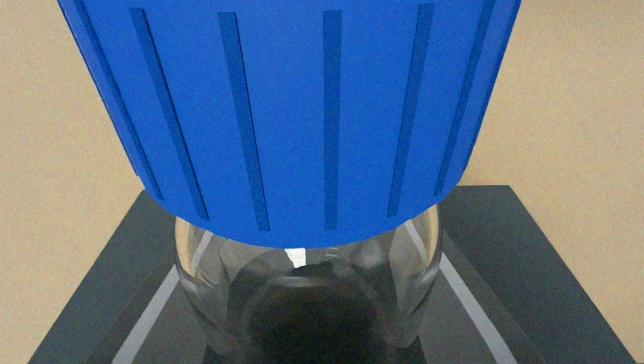

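>>> move --target '{"side":"left","x":-0.47,"y":0.663,"z":1.208,"quat_wxyz":[0.766,0.6428,0,0]}' --min_time_s 0.4

Scene clock: 112.23 s.
Joint torques (N m): left_arm=[-21.79 9.55 5.99 -7.91 -1.02 -2.36 0.63] | right_arm=[3.91 -3.66 -2.23 -9.07 -0.24 -1.46 -0.27]
External joint torques (N m): left_arm=[-0.87 -0.13 -1.5 0.12 -0.3 -0.73 0.62] | right_arm=[-0.18 -0.36 0.53 0.79 -0.16 0.16 -0.26]
Wrist force (N): left_arm=[0.8 -6.1 -0.5] | right_arm=[3.3 5.4 1.5]
Wrist torque (N m): left_arm=[0.12 0.10 -0.09] | right_arm=[-0.37 0.02 -0.29]
Wrist force, peak (N): left_arm=[1.2 -6.8 -0.2] | right_arm=[3.3 5.4 1.5]
move: done
base_odometry: x=+3.255 y=-0.471 heading=-1.380
lidar_m: 1.44 1.02 0.75 0.73 0.77 1.08 2.25 2.93 4.67 5.03 1.96 1.48
base_status: not commanded
joint_positions: torso_squat_rad=+0.350 torso_shift_rad=+0.000 torso_pitch_rad=+0.000 torso_yaw_rad=+1.500 left_shoulder_pitch_rad=-0.642 left_shoulder_roll_rad=+0.600 left_shoulder_yaw_rad=-0.209 left_elbow_rad=-1.520 left_forearm_roll_rad=+0.049 left_wrist_pitch_rad=+0.750 left_hand_roll_rad=-0.928 left_gripper_m=+0.055 right_shoulder_pitch_rad=+0.963 right_shoulder_roll_rad=-0.196 right_shoulder_yaw_rad=-0.014 right_elbow_rad=-2.348 right_forearm_roll_rad=+0.348 right_wrist_pitch_rad=-0.181 right_hand_roll_rad=+0.957 right_gripper_m=+0.100 head_pan_rad=+0.200 head_tilt_rad=+0.300
joint_status: all done
wheel_motors_off: 0
motor_effort: left_wheel=-4(4) right_wheel=+0(1)
chest: x=-0.2279 y=-0.0002 z=+1.2475 quat_wxyz=(+0.732, +0.000, +0.000, +0.681) (m; base frame)
left_hand: x=-0.4702 y=+0.6630 z=+1.2084 quat_wxyz=(+0.766, +0.643, +0.000, +0.000) (m; base frame)
left_hand_status: reached (checked arc, planned for 0.4 s): 0 mm and 0.0 deg off.
right_hand: x=+0.1021 y=+0.2447 z=+1.0800 quat_wxyz=(+0.050, -0.051, -0.708, +0.702) (m; base frame)
pictures: none

>>> move --target '{"side":"left","x":-0.47,"y":0.663,"z":1.2052,"quat_wxyz":[0.766,0.6428,0,0]}' --min_time_s 0.4

Scene clock: 113.13 s.
Joint torques (N m): left_arm=[-18.98 8.11 5.34 -6.55 -0.37 -1.28 0.57] | right_arm=[3.95 -3.29 -1.93 -8.79 -0.06 -1.43 -0.25]
External joint torques (N m): left_arm=[1.92 -1.54 -2.12 1.52 0.34 0.33 0.56] | right_arm=[-0.13 0.01 0.83 1.06 0.02 0.19 -0.24]
Wrist force (N): left_arm=[-0.4 -0.6 0.4] | right_arm=[2.5 4.5 0.4]
Wrist torque (N m): left_arm=[0.13 0.13 -0.08] | right_arm=[-0.24 -0.05 -0.30]
Wrist force, peak (N): left_arm=[1.1 -6.5 -0.7] | right_arm=[3.6 5.0 1.0]
move: done
base_odometry: x=+3.255 y=-0.471 heading=-1.380
lidar_m: 1.43 1.02 0.75 0.73 0.76 1.09 2.25 2.94 4.68 5.04 1.96 1.49
base_status: not commanded
joint_positions: torso_squat_rad=+0.350 torso_shift_rad=+0.000 torso_pitch_rad=+0.000 torso_yaw_rad=+1.500 left_shoulder_pitch_rad=-0.639 left_shoulder_roll_rad=+0.597 left_shoulder_yaw_rad=-0.209 left_elbow_rad=-1.517 left_forearm_roll_rad=+0.043 left_wrist_pitch_rad=+0.743 left_hand_roll_rad=-0.926 left_gripper_m=+0.055 right_shoulder_pitch_rad=+0.963 right_shoulder_roll_rad=-0.196 right_shoulder_yaw_rad=-0.014 right_elbow_rad=-2.348 right_forearm_roll_rad=+0.348 right_wrist_pitch_rad=-0.181 right_hand_roll_rad=+0.957 right_gripper_m=+0.100 head_pan_rad=+0.200 head_tilt_rad=+0.300
joint_status: all done
wheel_motors_off: 0
motor_effort: left_wheel=-4(4) right_wheel=+0(1)
chest: x=-0.2279 y=-0.0002 z=+1.2475 quat_wxyz=(+0.732, +0.000, +0.000, +0.681) (m; base frame)
left_hand: x=-0.4701 y=+0.6631 z=+1.2063 quat_wxyz=(+0.765, +0.643, +0.000, +0.000) (m; base frame)
left_hand_status: reached (checked arc, planned for 0.4 s): 1 mm and 0.1 deg off.
right_hand: x=+0.1021 y=+0.2447 z=+1.0800 quat_wxyz=(+0.050, -0.051, -0.708, +0.702) (m; base frame)
pictures: none

>>> move --joints '{"left_gripper_m":0.085}'

>>> move --target '{"side":"left","x":-0.47,"y":0.662,"z":1.224,"quat_wxyz":[0.766,0.6428,0,0]}' --min_time_s 0.5 --cameras '["left_wrist_camera"]'

>>> move --target '{"side":"left","x":-0.47,"y":0.60,"z":1.228,"quat_wxyz":[0.766,0.6428,0,0]}' --min_time_s 1.0

>>> move --target '{"side":"left","x":-0.475,"y":0.53,"z":1.23,"quat_wxyz":[0.766,0.6428,0,0]}' --min_time_s 0.8 --cameras '["head_camera","left_wrist_camera"]'

>>> move --base '{"x_m_s":-0.5,"for_s":1.5}' --joints '{"left_shoulder_pitch_rad":-0.763,"left_shoulder_roll_rad":1.063,"left_shoulder_yaw_rad":0.123,"left_elbow_rad":-2.251,"left_forearm_roll_rad":0.637,"left_wrist_pitch_rad":1.562,"left_hand_roll_rad":-0.869,"left_gripper_m":0.075}' --min_time_s 2.2 --cameras '["head_camera","left_wrist_camera"]'

Scene clock: 114.93 s.
Joint torques (N m): left_arm=[-20.71 8.96 5.76 -7.42 -0.58 -1.46 0.53] | right_arm=[4.31 -3.52 -2.23 -9.28 -0.01 -1.62 -0.33]
External joint torques (N m): left_arm=[0.19 -0.69 -1.7 0.65 0.13 0.16 0.51] | right_arm=[0.23 -0.22 0.53 0.58 0.07 -0.01 -0.32]
Wrist force (N): left_arm=[1.1 -5.1 0.0] | right_arm=[2.9 4.5 0.1]
Wrist torque (N m): left_arm=[0.18 0.13 -0.09] | right_arm=[-0.29 0.06 -0.26]
Wrist force, peak (N): left_arm=[1.0 -5.5 0.2] | right_arm=[3.6 5.1 0.5]
move: done
base_odometry: x=+3.255 y=-0.471 heading=-1.380
lidar_m: 1.43 1.02 0.75 0.72 0.77 1.08 2.25 2.93 4.68 5.04 1.96 1.48
base_status: not commanded
joint_positions: torso_squat_rad=+0.350 torso_shift_rad=+0.000 torso_pitch_rad=+0.000 torso_yaw_rad=+1.500 left_shoulder_pitch_rad=-0.638 left_shoulder_roll_rad=+0.597 left_shoulder_yaw_rad=-0.209 left_elbow_rad=-1.517 left_forearm_roll_rad=+0.043 left_wrist_pitch_rad=+0.743 left_hand_roll_rad=-0.926 left_gripper_m=+0.085 right_shoulder_pitch_rad=+0.963 right_shoulder_roll_rad=-0.196 right_shoulder_yaw_rad=-0.014 right_elbow_rad=-2.348 right_forearm_roll_rad=+0.348 right_wrist_pitch_rad=-0.181 right_hand_roll_rad=+0.957 right_gripper_m=+0.100 head_pan_rad=+0.200 head_tilt_rad=+0.300
joint_status: all done
wheel_motors_off: 0
motor_effort: left_wheel=-4(4) right_wheel=+0(1)
chest: x=-0.2279 y=-0.0002 z=+1.2475 quat_wxyz=(+0.732, +0.000, +0.000, +0.681) (m; base frame)
left_hand: x=-0.4701 y=+0.6630 z=+1.2059 quat_wxyz=(+0.766, +0.643, +0.000, +0.000) (m; base frame)
right_hand: x=+0.1021 y=+0.2447 z=+1.0800 quat_wxyz=(+0.050, -0.051, -0.708, +0.702) (m; base frame)
pictures: none

Scene clock: 115.77 s.
Joint torques (N m): left_arm=[-22.41 11.19 8.44 -8.69 -0.7 -1.68 -0.01] | right_arm=[3.96 -3.6 -2.64 -8.88 -0.33 -1.45 -0.15]
External joint torques (N m): left_arm=[-1.41 1.4 0.82 -0.89 0.04 -0.04 -0.03] | right_arm=[-0.12 -0.3 0.12 0.98 -0.25 0.17 -0.14]
Wrist force (N): left_arm=[1.2 -4.9 -0.1] | right_arm=[3.0 4.9 1.6]
Wrist torque (N m): left_arm=[0.14 0.14 0.03] | right_arm=[-0.30 0.05 -0.28]
Wrist force, peak (N): left_arm=[1.2 -5.3 -0.1] | right_arm=[3.5 5.0 1.3]
move: done
base_odometry: x=+3.255 y=-0.471 heading=-1.380
lidar_m: 1.43 1.02 0.75 0.73 0.77 1.08 2.24 2.93 4.67 5.04 1.96 1.48
base_status: not commanded
joint_positions: torso_squat_rad=+0.350 torso_shift_rad=+0.000 torso_pitch_rad=+0.000 torso_yaw_rad=+1.500 left_shoulder_pitch_rad=-0.664 left_shoulder_roll_rad=+0.617 left_shoulder_yaw_rad=-0.206 left_elbow_rad=-1.542 left_forearm_roll_rad=+0.076 left_wrist_pitch_rad=+0.788 left_hand_roll_rad=-0.938 left_gripper_m=+0.085 right_shoulder_pitch_rad=+0.963 right_shoulder_roll_rad=-0.196 right_shoulder_yaw_rad=-0.014 right_elbow_rad=-2.348 right_forearm_roll_rad=+0.348 right_wrist_pitch_rad=-0.181 right_hand_roll_rad=+0.957 right_gripper_m=+0.100 head_pan_rad=+0.200 head_tilt_rad=+0.300
joint_status: all done
wheel_motors_off: 0
motor_effort: left_wheel=-3(4) right_wheel=+1(1)
chest: x=-0.2279 y=-0.0002 z=+1.2475 quat_wxyz=(+0.732, +0.000, +0.000, +0.681) (m; base frame)
left_hand: x=-0.4696 y=+0.6621 z=+1.2237 quat_wxyz=(+0.765, +0.643, +0.000, +0.000) (m; base frame)
left_hand_status: reached (checked arc, planned for 0.5 s): 1 mm and 0.1 deg off.
right_hand: x=+0.1021 y=+0.2447 z=+1.0800 quat_wxyz=(+0.050, -0.051, -0.708, +0.702) (m; base frame)
pictures: left_wrist_camera
camera_calibration:
left_wrist_camera: T_world_to_cam=[[0.999322, -0.0368048, 0.000774034, 0.491601], [-0.02192, -0.611799, -0.790709, 1.38962], [0.0295754, 0.790156, -0.612191, 0.314167], [0, 0, 0, 1]] pos_world=[-0.470099, 0.62002, 1.29073]

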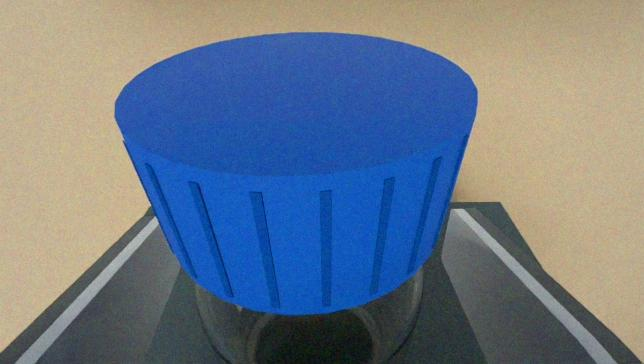

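Scene clock: 117.10 s.
Joint torques (N m): left_arm=[-18 10.75 9.01 -8.11 -0.98 -1.8 0.51] | right_arm=[4.05 -3.42 -2.47 -9.01 -0.07 -1.53 -0.06]
External joint torques (N m): left_arm=[-0.2 1.53 0.96 -1.07 -0.04 -0.23 0.5] | right_arm=[-0.03 -0.12 0.29 0.84 0.01 0.09 -0.05]
Wrist force (N): left_arm=[1.2 -4.9 -0.1] | right_arm=[3.1 3.9 1.2]
Wrist torque (N m): left_arm=[0.17 0.15 -0.09] | right_arm=[-0.17 0.09 -0.26]
Wrist force, peak (N): left_arm=[1.0 -5.7 0.0] | right_arm=[3.7 5.1 0.8]
move: done
base_odometry: x=+3.255 y=-0.471 heading=-1.380
lidar_m: 1.43 1.02 0.75 0.73 0.77 1.09 2.25 2.93 4.68 5.03 1.96 1.48
base_status: not commanded
joint_positions: torso_squat_rad=+0.350 torso_shift_rad=+0.000 torso_pitch_rad=+0.000 torso_yaw_rad=+1.500 left_shoulder_pitch_rad=-0.488 left_shoulder_roll_rad=+0.672 left_shoulder_yaw_rad=-0.176 left_elbow_rad=-1.885 left_forearm_roll_rad=+0.065 left_wrist_pitch_rad=+0.954 left_hand_roll_rad=-0.891 left_gripper_m=+0.085 right_shoulder_pitch_rad=+0.963 right_shoulder_roll_rad=-0.196 right_shoulder_yaw_rad=-0.014 right_elbow_rad=-2.348 right_forearm_roll_rad=+0.348 right_wrist_pitch_rad=-0.181 right_hand_roll_rad=+0.957 right_gripper_m=+0.100 head_pan_rad=+0.200 head_tilt_rad=+0.300
joint_status: all done
wheel_motors_off: 0
motor_effort: left_wheel=-4(4) right_wheel=+1(1)
chest: x=-0.2279 y=-0.0002 z=+1.2475 quat_wxyz=(+0.732, +0.000, +0.000, +0.681) (m; base frame)
left_hand: x=-0.4699 y=+0.6001 z=+1.2280 quat_wxyz=(+0.766, +0.643, +0.000, +0.000) (m; base frame)
left_hand_status: reached (checked arc, planned for 1.0 s): 0 mm and 0.0 deg off.
right_hand: x=+0.1021 y=+0.2447 z=+1.0800 quat_wxyz=(+0.050, -0.051, -0.708, +0.702) (m; base frame)
pictures: none

Scene clock: 118.23 s.
Joint torques (N m): left_arm=[-14.76 10.37 8.66 -7.09 -1.1 -1.6 0.49] | right_arm=[4.68 -3.58 -2.56 -9.06 -0.19 -1.51 -0.39]
External joint torques (N m): left_arm=[-0.71 1.58 0.84 -0.8 0 -0.08 0.47] | right_arm=[0.6 -0.28 0.2 0.79 -0.11 0.11 -0.38]
Wrist force (N): left_arm=[0.9 -5.2 -0.2] | right_arm=[2.6 4.3 0.7]
Wrist torque (N m): left_arm=[0.20 0.11 -0.09] | right_arm=[-0.22 -0.01 -0.28]
Wrist force, peak (N): left_arm=[0.9 -5.6 0.4] | right_arm=[3.4 4.8 1.2]
move: done
base_odometry: x=+3.255 y=-0.471 heading=-1.380
lidar_m: 1.44 1.01 0.76 0.73 0.76 1.08 2.25 2.94 4.67 5.03 1.96 1.48
base_status: not commanded
joint_positions: torso_squat_rad=+0.350 torso_shift_rad=+0.000 torso_pitch_rad=+0.000 torso_yaw_rad=+1.500 left_shoulder_pitch_rad=-0.290 left_shoulder_roll_rad=+0.730 left_shoulder_yaw_rad=-0.126 left_elbow_rad=-2.211 left_forearm_roll_rad=+0.060 left_wrist_pitch_rad=+1.086 left_hand_roll_rad=-0.847 left_gripper_m=+0.085 right_shoulder_pitch_rad=+0.963 right_shoulder_roll_rad=-0.196 right_shoulder_yaw_rad=-0.014 right_elbow_rad=-2.348 right_forearm_roll_rad=+0.348 right_wrist_pitch_rad=-0.181 right_hand_roll_rad=+0.957 right_gripper_m=+0.100 head_pan_rad=+0.200 head_tilt_rad=+0.300
joint_status: all done
wheel_motors_off: 0
motor_effort: left_wheel=-4(4) right_wheel=+1(2)
chest: x=-0.2279 y=-0.0002 z=+1.2475 quat_wxyz=(+0.732, +0.000, +0.000, +0.681) (m; base frame)
left_hand: x=-0.4749 y=+0.5300 z=+1.2300 quat_wxyz=(+0.766, +0.643, +0.000, +0.000) (m; base frame)
left_hand_status: reached (checked arc, planned for 0.8 s): 0 mm and 0.0 deg off.
right_hand: x=+0.1021 y=+0.2447 z=+1.0800 quat_wxyz=(+0.050, -0.051, -0.708, +0.702) (m; base frame)
pictures: head_camera, left_wrist_camera
camera_calibration:
head_camera: T_world_to_cam=[[0.994774, 0.0994692, 0.0230407, 0.194458], [0.0479333, -0.255713, -0.965564, 1.47262], [-0.090152, 0.961622, -0.259145, 0.277033], [0, 0, 0, 1]] pos_world=[-0.239054, 0.0908253, 1.48922]
left_wrist_camera: T_world_to_cam=[[0.999333, -0.0364972, 0.00123874, 0.491392], [-0.0214172, -0.613227, -0.789616, 1.31336], [0.0295785, 0.789063, -0.613599, 0.424693], [0, 0, 0, 1]] pos_world=[-0.475497, 0.488211, 1.29703]

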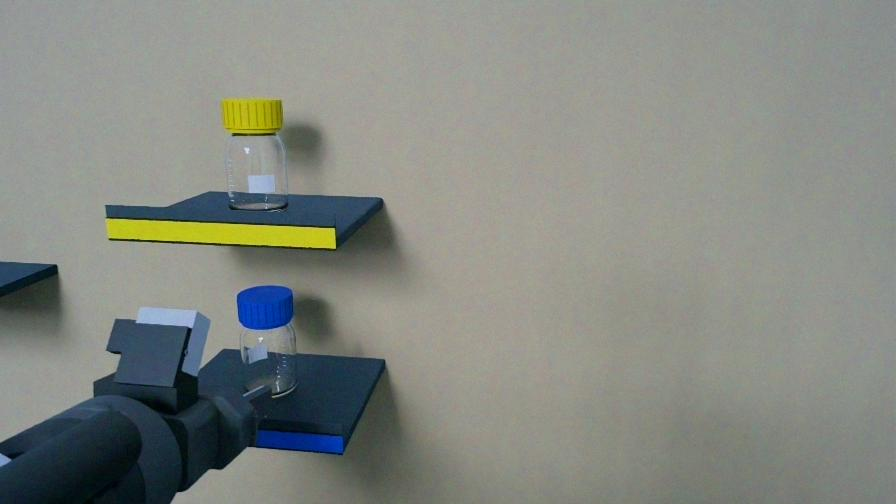

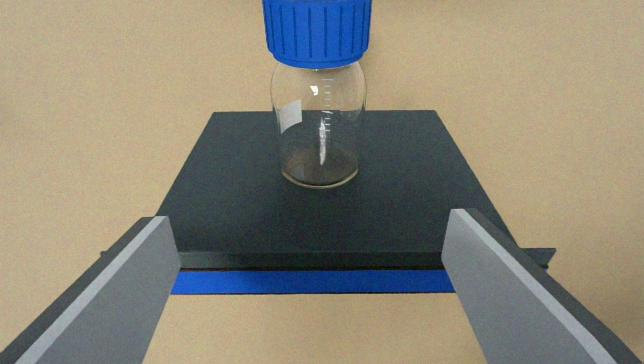

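Scene clock: 121.43 s.
Joint torques (N m): left_arm=[-15.46 11.99 7.79 -0.9 -1.08 -1.69 -0.08] | right_arm=[3.83 -3.85 -2.13 -8.95 -0.09 -1.47 -0.3]
External joint torques (N m): left_arm=[-1.01 1.31 0.48 -0.87 0.2 -0.14 -0.09] | right_arm=[-0.24 -0.54 0.63 0.91 -0.01 0.14 -0.29]
Wrist force (N): left_arm=[0.7 -5.1 0.1] | right_arm=[3.2 4.7 0.4]
Wrist torque (N m): left_arm=[0.19 0.08 0.03] | right_arm=[-0.27 0.07 -0.28]
Wrist force, peak (N): left_arm=[1.1 -5.4 -0.3] | right_arm=[4.3 4.5 1.2]
move: done
base_odometry: x=+3.113 y=+0.266 heading=-1.381
lidar_m: 2.18 1.05 0.78 0.75 0.79 1.12 1.63 2.18 3.41 5.09 2.68 2.21
base_status: done (sent for 1.5 of 1.5 s)
joint_positions: torso_squat_rad=+0.350 torso_shift_rad=+0.000 torso_pitch_rad=+0.000 torso_yaw_rad=+1.500 left_shoulder_pitch_rad=-0.763 left_shoulder_roll_rad=+1.063 left_shoulder_yaw_rad=+0.123 left_elbow_rad=-2.251 left_forearm_roll_rad=+0.637 left_wrist_pitch_rad=+1.562 left_hand_roll_rad=-0.869 left_gripper_m=+0.075 right_shoulder_pitch_rad=+0.963 right_shoulder_roll_rad=-0.196 right_shoulder_yaw_rad=-0.014 right_elbow_rad=-2.348 right_forearm_roll_rad=+0.348 right_wrist_pitch_rad=-0.181 right_hand_roll_rad=+0.957 right_gripper_m=+0.100 head_pan_rad=+0.200 head_tilt_rad=+0.300
joint_status: all done
wheel_motors_off: 0
motor_effort: left_wheel=-4(30) right_wheel=+5(32)
chest: x=-0.2280 y=-0.0002 z=+1.2475 quat_wxyz=(+0.732, +0.000, +0.000, +0.681) (m; base frame)
left_hand: x=-0.5002 y=+0.4846 z=+1.4303 quat_wxyz=(+0.765, +0.643, +0.000, +0.000) (m; base frame)
right_hand: x=+0.1021 y=+0.2447 z=+1.0800 quat_wxyz=(+0.050, -0.051, -0.709, +0.702) (m; base frame)
pictures: head_camera, left_wrist_camera
camera_calibration:
head_camera: T_world_to_cam=[[0.994778, 0.0994001, 0.0231633, 0.194385], [0.0480338, -0.255708, -0.96556, 1.47255], [-0.0900537, 0.96163, -0.259148, 0.277025], [0, 0, 0, 1]] pos_world=[-0.239155, 0.0908255, 1.48912]
left_wrist_camera: T_world_to_cam=[[0.999345, -0.0361893, 0.000427814, 0.515751], [-0.0218172, -0.611815, -0.7907, 1.44374], [0.0288766, 0.790172, -0.612204, 0.581325], [0, 0, 0, 1]] pos_world=[-0.500701, 0.442619, 1.49723]

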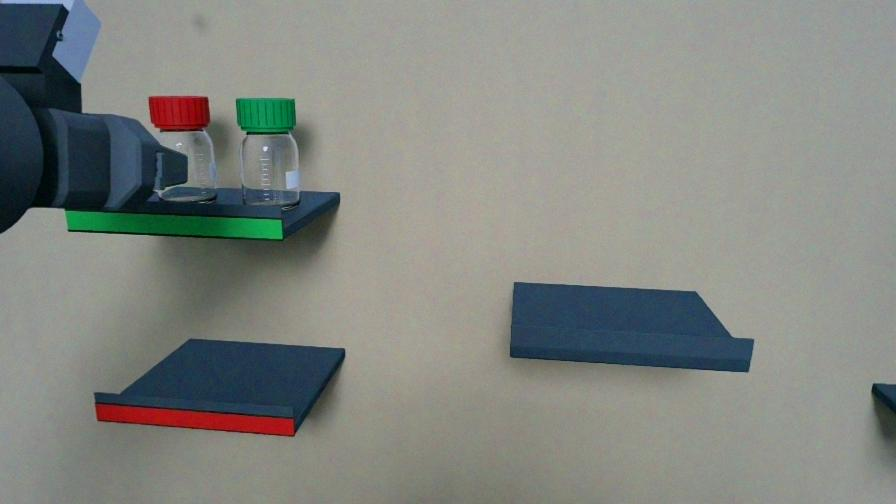

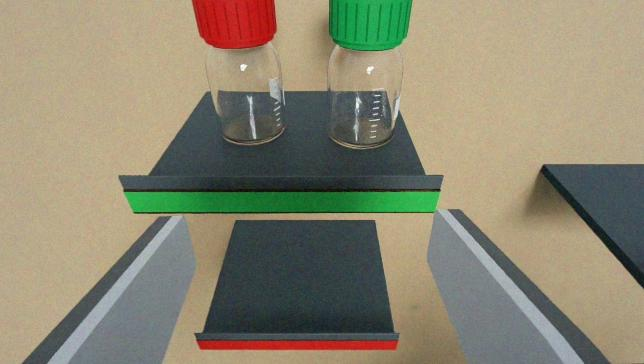

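>>> move --target '{"side":"left","x":-0.55,"y":0.555,"z":1.434,"quat_wxyz":[0.766,0.6428,0,0]}' --min_time_s 1.0

>>> move --target '{"side":"left","x":-0.55,"y":0.628,"z":1.434,"quat_wxyz":[0.766,0.6428,0,0]}' --min_time_s 1.1 --cameras '["left_wrist_camera"]'

Scene clock: 123.70 s.
Joint torques (N m): left_arm=[-18.17 12.56 8.43 -2.29 -0.76 -1.8 0.28] | right_arm=[4.18 -4.18 -1.61 -9.12 -0.14 -1.63 -0.15]
External joint torques (N m): left_arm=[-1.31 0.13 0.76 0.31 0.09 0 0.27] | right_arm=[0.1 -0.88 1.16 0.74 -0.06 -0.02 -0.14]
Wrist force (N): left_arm=[0.8 -5.0 -0.1] | right_arm=[3.4 4.2 0.5]
Wrist torque (N m): left_arm=[0.17 0.09 0.04] | right_arm=[-0.25 0.07 -0.27]
Wrist force, peak (N): left_arm=[1.3 -5.3 0.0] | right_arm=[3.5 5.0 2.1]
move: done
base_odometry: x=+3.113 y=+0.266 heading=-1.381
lidar_m: 2.18 1.05 0.77 0.75 0.79 1.12 1.62 2.19 3.41 5.10 2.68 2.22
base_status: not commanded
joint_positions: torso_squat_rad=+0.350 torso_shift_rad=+0.000 torso_pitch_rad=+0.000 torso_yaw_rad=+1.500 left_shoulder_pitch_rad=-0.793 left_shoulder_roll_rad=+1.029 left_shoulder_yaw_rad=+0.125 left_elbow_rad=-1.903 left_forearm_roll_rad=+0.645 left_wrist_pitch_rad=+1.320 left_hand_roll_rad=-1.096 left_gripper_m=+0.075 right_shoulder_pitch_rad=+0.963 right_shoulder_roll_rad=-0.196 right_shoulder_yaw_rad=-0.014 right_elbow_rad=-2.348 right_forearm_roll_rad=+0.348 right_wrist_pitch_rad=-0.181 right_hand_roll_rad=+0.957 right_gripper_m=+0.100 head_pan_rad=+0.200 head_tilt_rad=+0.300
joint_status: all done
wheel_motors_off: 0
motor_effort: left_wheel=-4(4) right_wheel=+5(6)
chest: x=-0.2280 y=-0.0002 z=+1.2475 quat_wxyz=(+0.732, +0.000, +0.000, +0.681) (m; base frame)
left_hand: x=-0.5500 y=+0.5547 z=+1.4340 quat_wxyz=(+0.766, +0.643, +0.000, +0.000) (m; base frame)
left_hand_status: reached (checked arc, planned for 1.0 s): 0 mm and 0.1 deg off.
right_hand: x=+0.1021 y=+0.2447 z=+1.0800 quat_wxyz=(+0.050, -0.051, -0.709, +0.702) (m; base frame)
pictures: none

Scene clock: 125.13 s.
Joint torques (N m): left_arm=[-21.74 12.33 6.04 -4.15 -0.82 -1.99 0.09] | right_arm=[4.39 -4.08 -2.13 -9.02 -0.06 -1.51 -0.34]
External joint torques (N m): left_arm=[-1.35 0.22 -1.19 0.64 -0.27 -0.09 0.07] | right_arm=[0.32 -0.77 0.63 0.84 0.02 0.11 -0.33]
Wrist force (N): left_arm=[1.1 -5.2 -0.1] | right_arm=[3.1 4.6 0.3]
Wrist torque (N m): left_arm=[0.21 0.11 0.05] | right_arm=[-0.28 0.05 -0.27]
Wrist force, peak (N): left_arm=[0.6 -5.4 0.3] | right_arm=[3.6 4.7 1.3]
move: done
base_odometry: x=+3.113 y=+0.266 heading=-1.381
lidar_m: 2.18 1.05 0.77 0.75 0.79 1.12 1.63 2.18 3.41 5.09 2.68 2.22
base_status: not commanded
joint_positions: torso_squat_rad=+0.350 torso_shift_rad=+0.000 torso_pitch_rad=+0.000 torso_yaw_rad=+1.500 left_shoulder_pitch_rad=-0.984 left_shoulder_roll_rad=+0.928 left_shoulder_yaw_rad=+0.001 left_elbow_rad=-1.545 left_forearm_roll_rad=+0.578 left_wrist_pitch_rad=+1.151 left_hand_roll_rad=-1.228 left_gripper_m=+0.075 right_shoulder_pitch_rad=+0.963 right_shoulder_roll_rad=-0.196 right_shoulder_yaw_rad=-0.014 right_elbow_rad=-2.348 right_forearm_roll_rad=+0.348 right_wrist_pitch_rad=-0.181 right_hand_roll_rad=+0.957 right_gripper_m=+0.100 head_pan_rad=+0.200 head_tilt_rad=+0.300
joint_status: all done
wheel_motors_off: 0
motor_effort: left_wheel=-4(4) right_wheel=+5(7)
chest: x=-0.2280 y=-0.0002 z=+1.2475 quat_wxyz=(+0.732, +0.000, +0.000, +0.681) (m; base frame)
left_hand: x=-0.5500 y=+0.6275 z=+1.4343 quat_wxyz=(+0.766, +0.643, +0.000, +0.000) (m; base frame)
left_hand_status: reached (checked arc, planned for 1.1 s): 1 mm and 0.1 deg off.
right_hand: x=+0.1021 y=+0.2447 z=+1.0800 quat_wxyz=(+0.050, -0.051, -0.709, +0.702) (m; base frame)
pictures: left_wrist_camera
camera_calibration:
left_wrist_camera: T_world_to_cam=[[0.99935, -0.0360176, 0.00133162, 0.569329], [-0.0210165, -0.612346, -0.79031, 1.53349], [0.0292805, 0.789769, -0.612706, 0.473574], [0, 0, 0, 1]] pos_world=[-0.550597, 0.585516, 1.50133]

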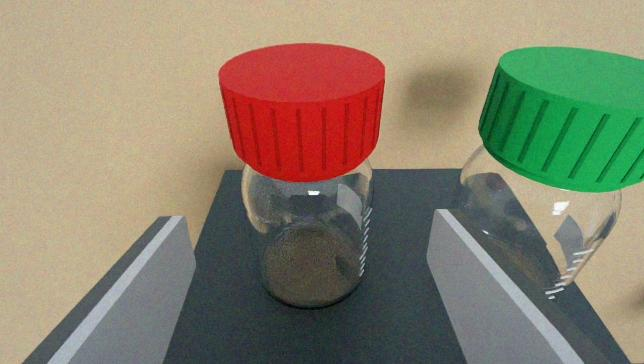

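>>> move --target '{"side":"left","x":-0.553,"y":0.6895,"z":1.403,"quat_wxyz":[0.766,0.6428,0,0]}' --min_time_s 1.1 --cameras '["left_wrist_camera"]'

>>> move --joints '{"left_gripper_m":0.04}' --cameras '["left_wrist_camera"]'

Scene clock: 127.50 s.
Joint torques (N m): left_arm=[-24.18 12.57 4.86 -6.3 -0.49 -2.07 0.2] | right_arm=[3.95 -3.98 -2.3 -9.09 -0.17 -1.43 -0.28]
External joint torques (N m): left_arm=[-1.08 0.43 -1.39 0.56 -0.22 -0.09 0.19] | right_arm=[-0.13 -0.67 0.46 0.76 -0.09 0.19 -0.28]
Wrist force (N): left_arm=[0.8 -5.0 -0.1] | right_arm=[3.0 4.2 1.0]
Wrist torque (N m): left_arm=[0.18 0.10 0.02] | right_arm=[-0.25 0.08 -0.27]
Wrist force, peak (N): left_arm=[0.5 -5.4 -0.3] | right_arm=[3.3 5.2 1.5]
move: done
base_odometry: x=+3.113 y=+0.266 heading=-1.381
lidar_m: 2.18 1.05 0.78 0.75 0.79 1.11 1.62 2.18 3.41 5.09 2.69 2.22
base_status: not commanded
joint_positions: torso_squat_rad=+0.350 torso_shift_rad=+0.000 torso_pitch_rad=+0.000 torso_yaw_rad=+1.500 left_shoulder_pitch_rad=-1.083 left_shoulder_roll_rad=+0.823 left_shoulder_yaw_rad=-0.054 left_elbow_rad=-1.211 left_forearm_roll_rad=+0.542 left_wrist_pitch_rad=+0.930 left_hand_roll_rad=-1.354 left_gripper_m=+0.075 right_shoulder_pitch_rad=+0.963 right_shoulder_roll_rad=-0.196 right_shoulder_yaw_rad=-0.014 right_elbow_rad=-2.348 right_forearm_roll_rad=+0.348 right_wrist_pitch_rad=-0.181 right_hand_roll_rad=+0.957 right_gripper_m=+0.100 head_pan_rad=+0.200 head_tilt_rad=+0.300
joint_status: all done
wheel_motors_off: 0
motor_effort: left_wheel=-4(4) right_wheel=+6(6)
chest: x=-0.2280 y=-0.0002 z=+1.2475 quat_wxyz=(+0.732, +0.000, +0.000, +0.681) (m; base frame)
left_hand: x=-0.5530 y=+0.6888 z=+1.4033 quat_wxyz=(+0.766, +0.643, +0.000, +0.000) (m; base frame)
left_hand_status: reached (checked arc, planned for 1.1 s): 1 mm and 0.1 deg off.
right_hand: x=+0.1021 y=+0.2447 z=+1.0800 quat_wxyz=(+0.050, -0.051, -0.709, +0.702) (m; base frame)
pictures: left_wrist_camera
camera_calibration:
left_wrist_camera: T_world_to_cam=[[0.999367, -0.0355356, 0.00145675, 0.573989], [-0.0206122, -0.612083, -0.790525, 1.54683], [0.0289835, 0.789995, -0.612428, 0.405532], [0, 0, 0, 1]] pos_world=[-0.553496, 0.646818, 1.47033]

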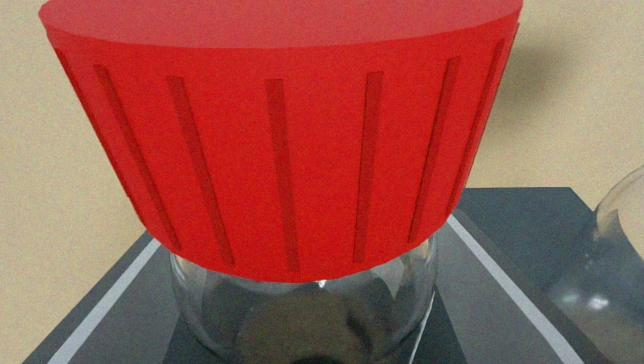

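Scene clock: 128.37 s.
Joint torques (N m): left_arm=[-24.61 12.68 4.63 -6.19 -0.5 -2.03 0.01] | right_arm=[4.39 -4.06 -2.15 -8.86 -0.15 -1.45 -0.43]
External joint torques (N m): left_arm=[-1.51 0.54 -1.62 0.68 -0.23 -0.05 0] | right_arm=[0.31 -0.76 0.62 1 -0.07 0.16 -0.43]
Wrist force (N): left_arm=[0.9 -4.6 0.2] | right_arm=[2.9 4.5 0.9]
Wrist torque (N m): left_arm=[0.17 0.09 0.06] | right_arm=[-0.23 0.05 -0.30]
Wrist force, peak (N): left_arm=[0.8 -5.3 -0.1] | right_arm=[3.5 5.0 1.0]
move: off_target
base_odometry: x=+3.113 y=+0.266 heading=-1.381
lidar_m: 2.17 1.05 0.78 0.75 0.80 1.11 1.63 2.17 3.42 5.09 2.68 2.22
base_status: not commanded
joint_positions: torso_squat_rad=+0.350 torso_shift_rad=+0.000 torso_pitch_rad=+0.000 torso_yaw_rad=+1.500 left_shoulder_pitch_rad=-1.083 left_shoulder_roll_rad=+0.823 left_shoulder_yaw_rad=-0.054 left_elbow_rad=-1.211 left_forearm_roll_rad=+0.542 left_wrist_pitch_rad=+0.930 left_hand_roll_rad=-1.354 left_gripper_m=+0.055 right_shoulder_pitch_rad=+0.963 right_shoulder_roll_rad=-0.196 right_shoulder_yaw_rad=-0.014 right_elbow_rad=-2.348 right_forearm_roll_rad=+0.348 right_wrist_pitch_rad=-0.181 right_hand_roll_rad=+0.957 right_gripper_m=+0.100 head_pan_rad=+0.200 head_tilt_rad=+0.300
joint_status: left_gripper_m off_target (ended at +0.055, target +0.040)
wheel_motors_off: 0
motor_effort: left_wheel=-4(4) right_wheel=+5(6)
chest: x=-0.2280 y=-0.0002 z=+1.2475 quat_wxyz=(+0.732, +0.000, +0.000, +0.681) (m; base frame)
left_hand: x=-0.5530 y=+0.6888 z=+1.4033 quat_wxyz=(+0.766, +0.643, +0.000, +0.000) (m; base frame)
right_hand: x=+0.1021 y=+0.2447 z=+1.0800 quat_wxyz=(+0.050, -0.051, -0.709, +0.702) (m; base frame)
pictures: left_wrist_camera
camera_calibration:
left_wrist_camera: T_world_to_cam=[[0.999372, -0.0353956, 0.00147521, 0.573874], [-0.0205119, -0.612088, -0.790524, 1.54689], [0.028884, 0.789997, -0.61243, 0.405479], [0, 0, 0, 1]] pos_world=[-0.553496, 0.646817, 1.47033]

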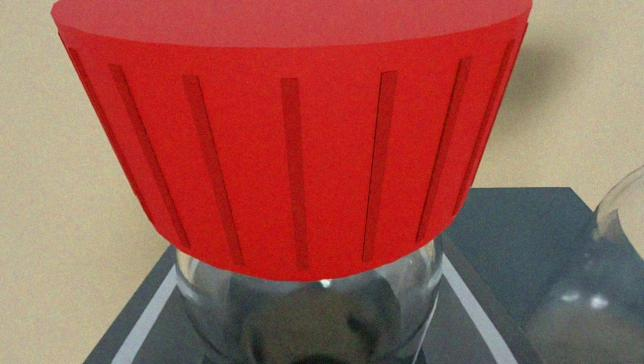

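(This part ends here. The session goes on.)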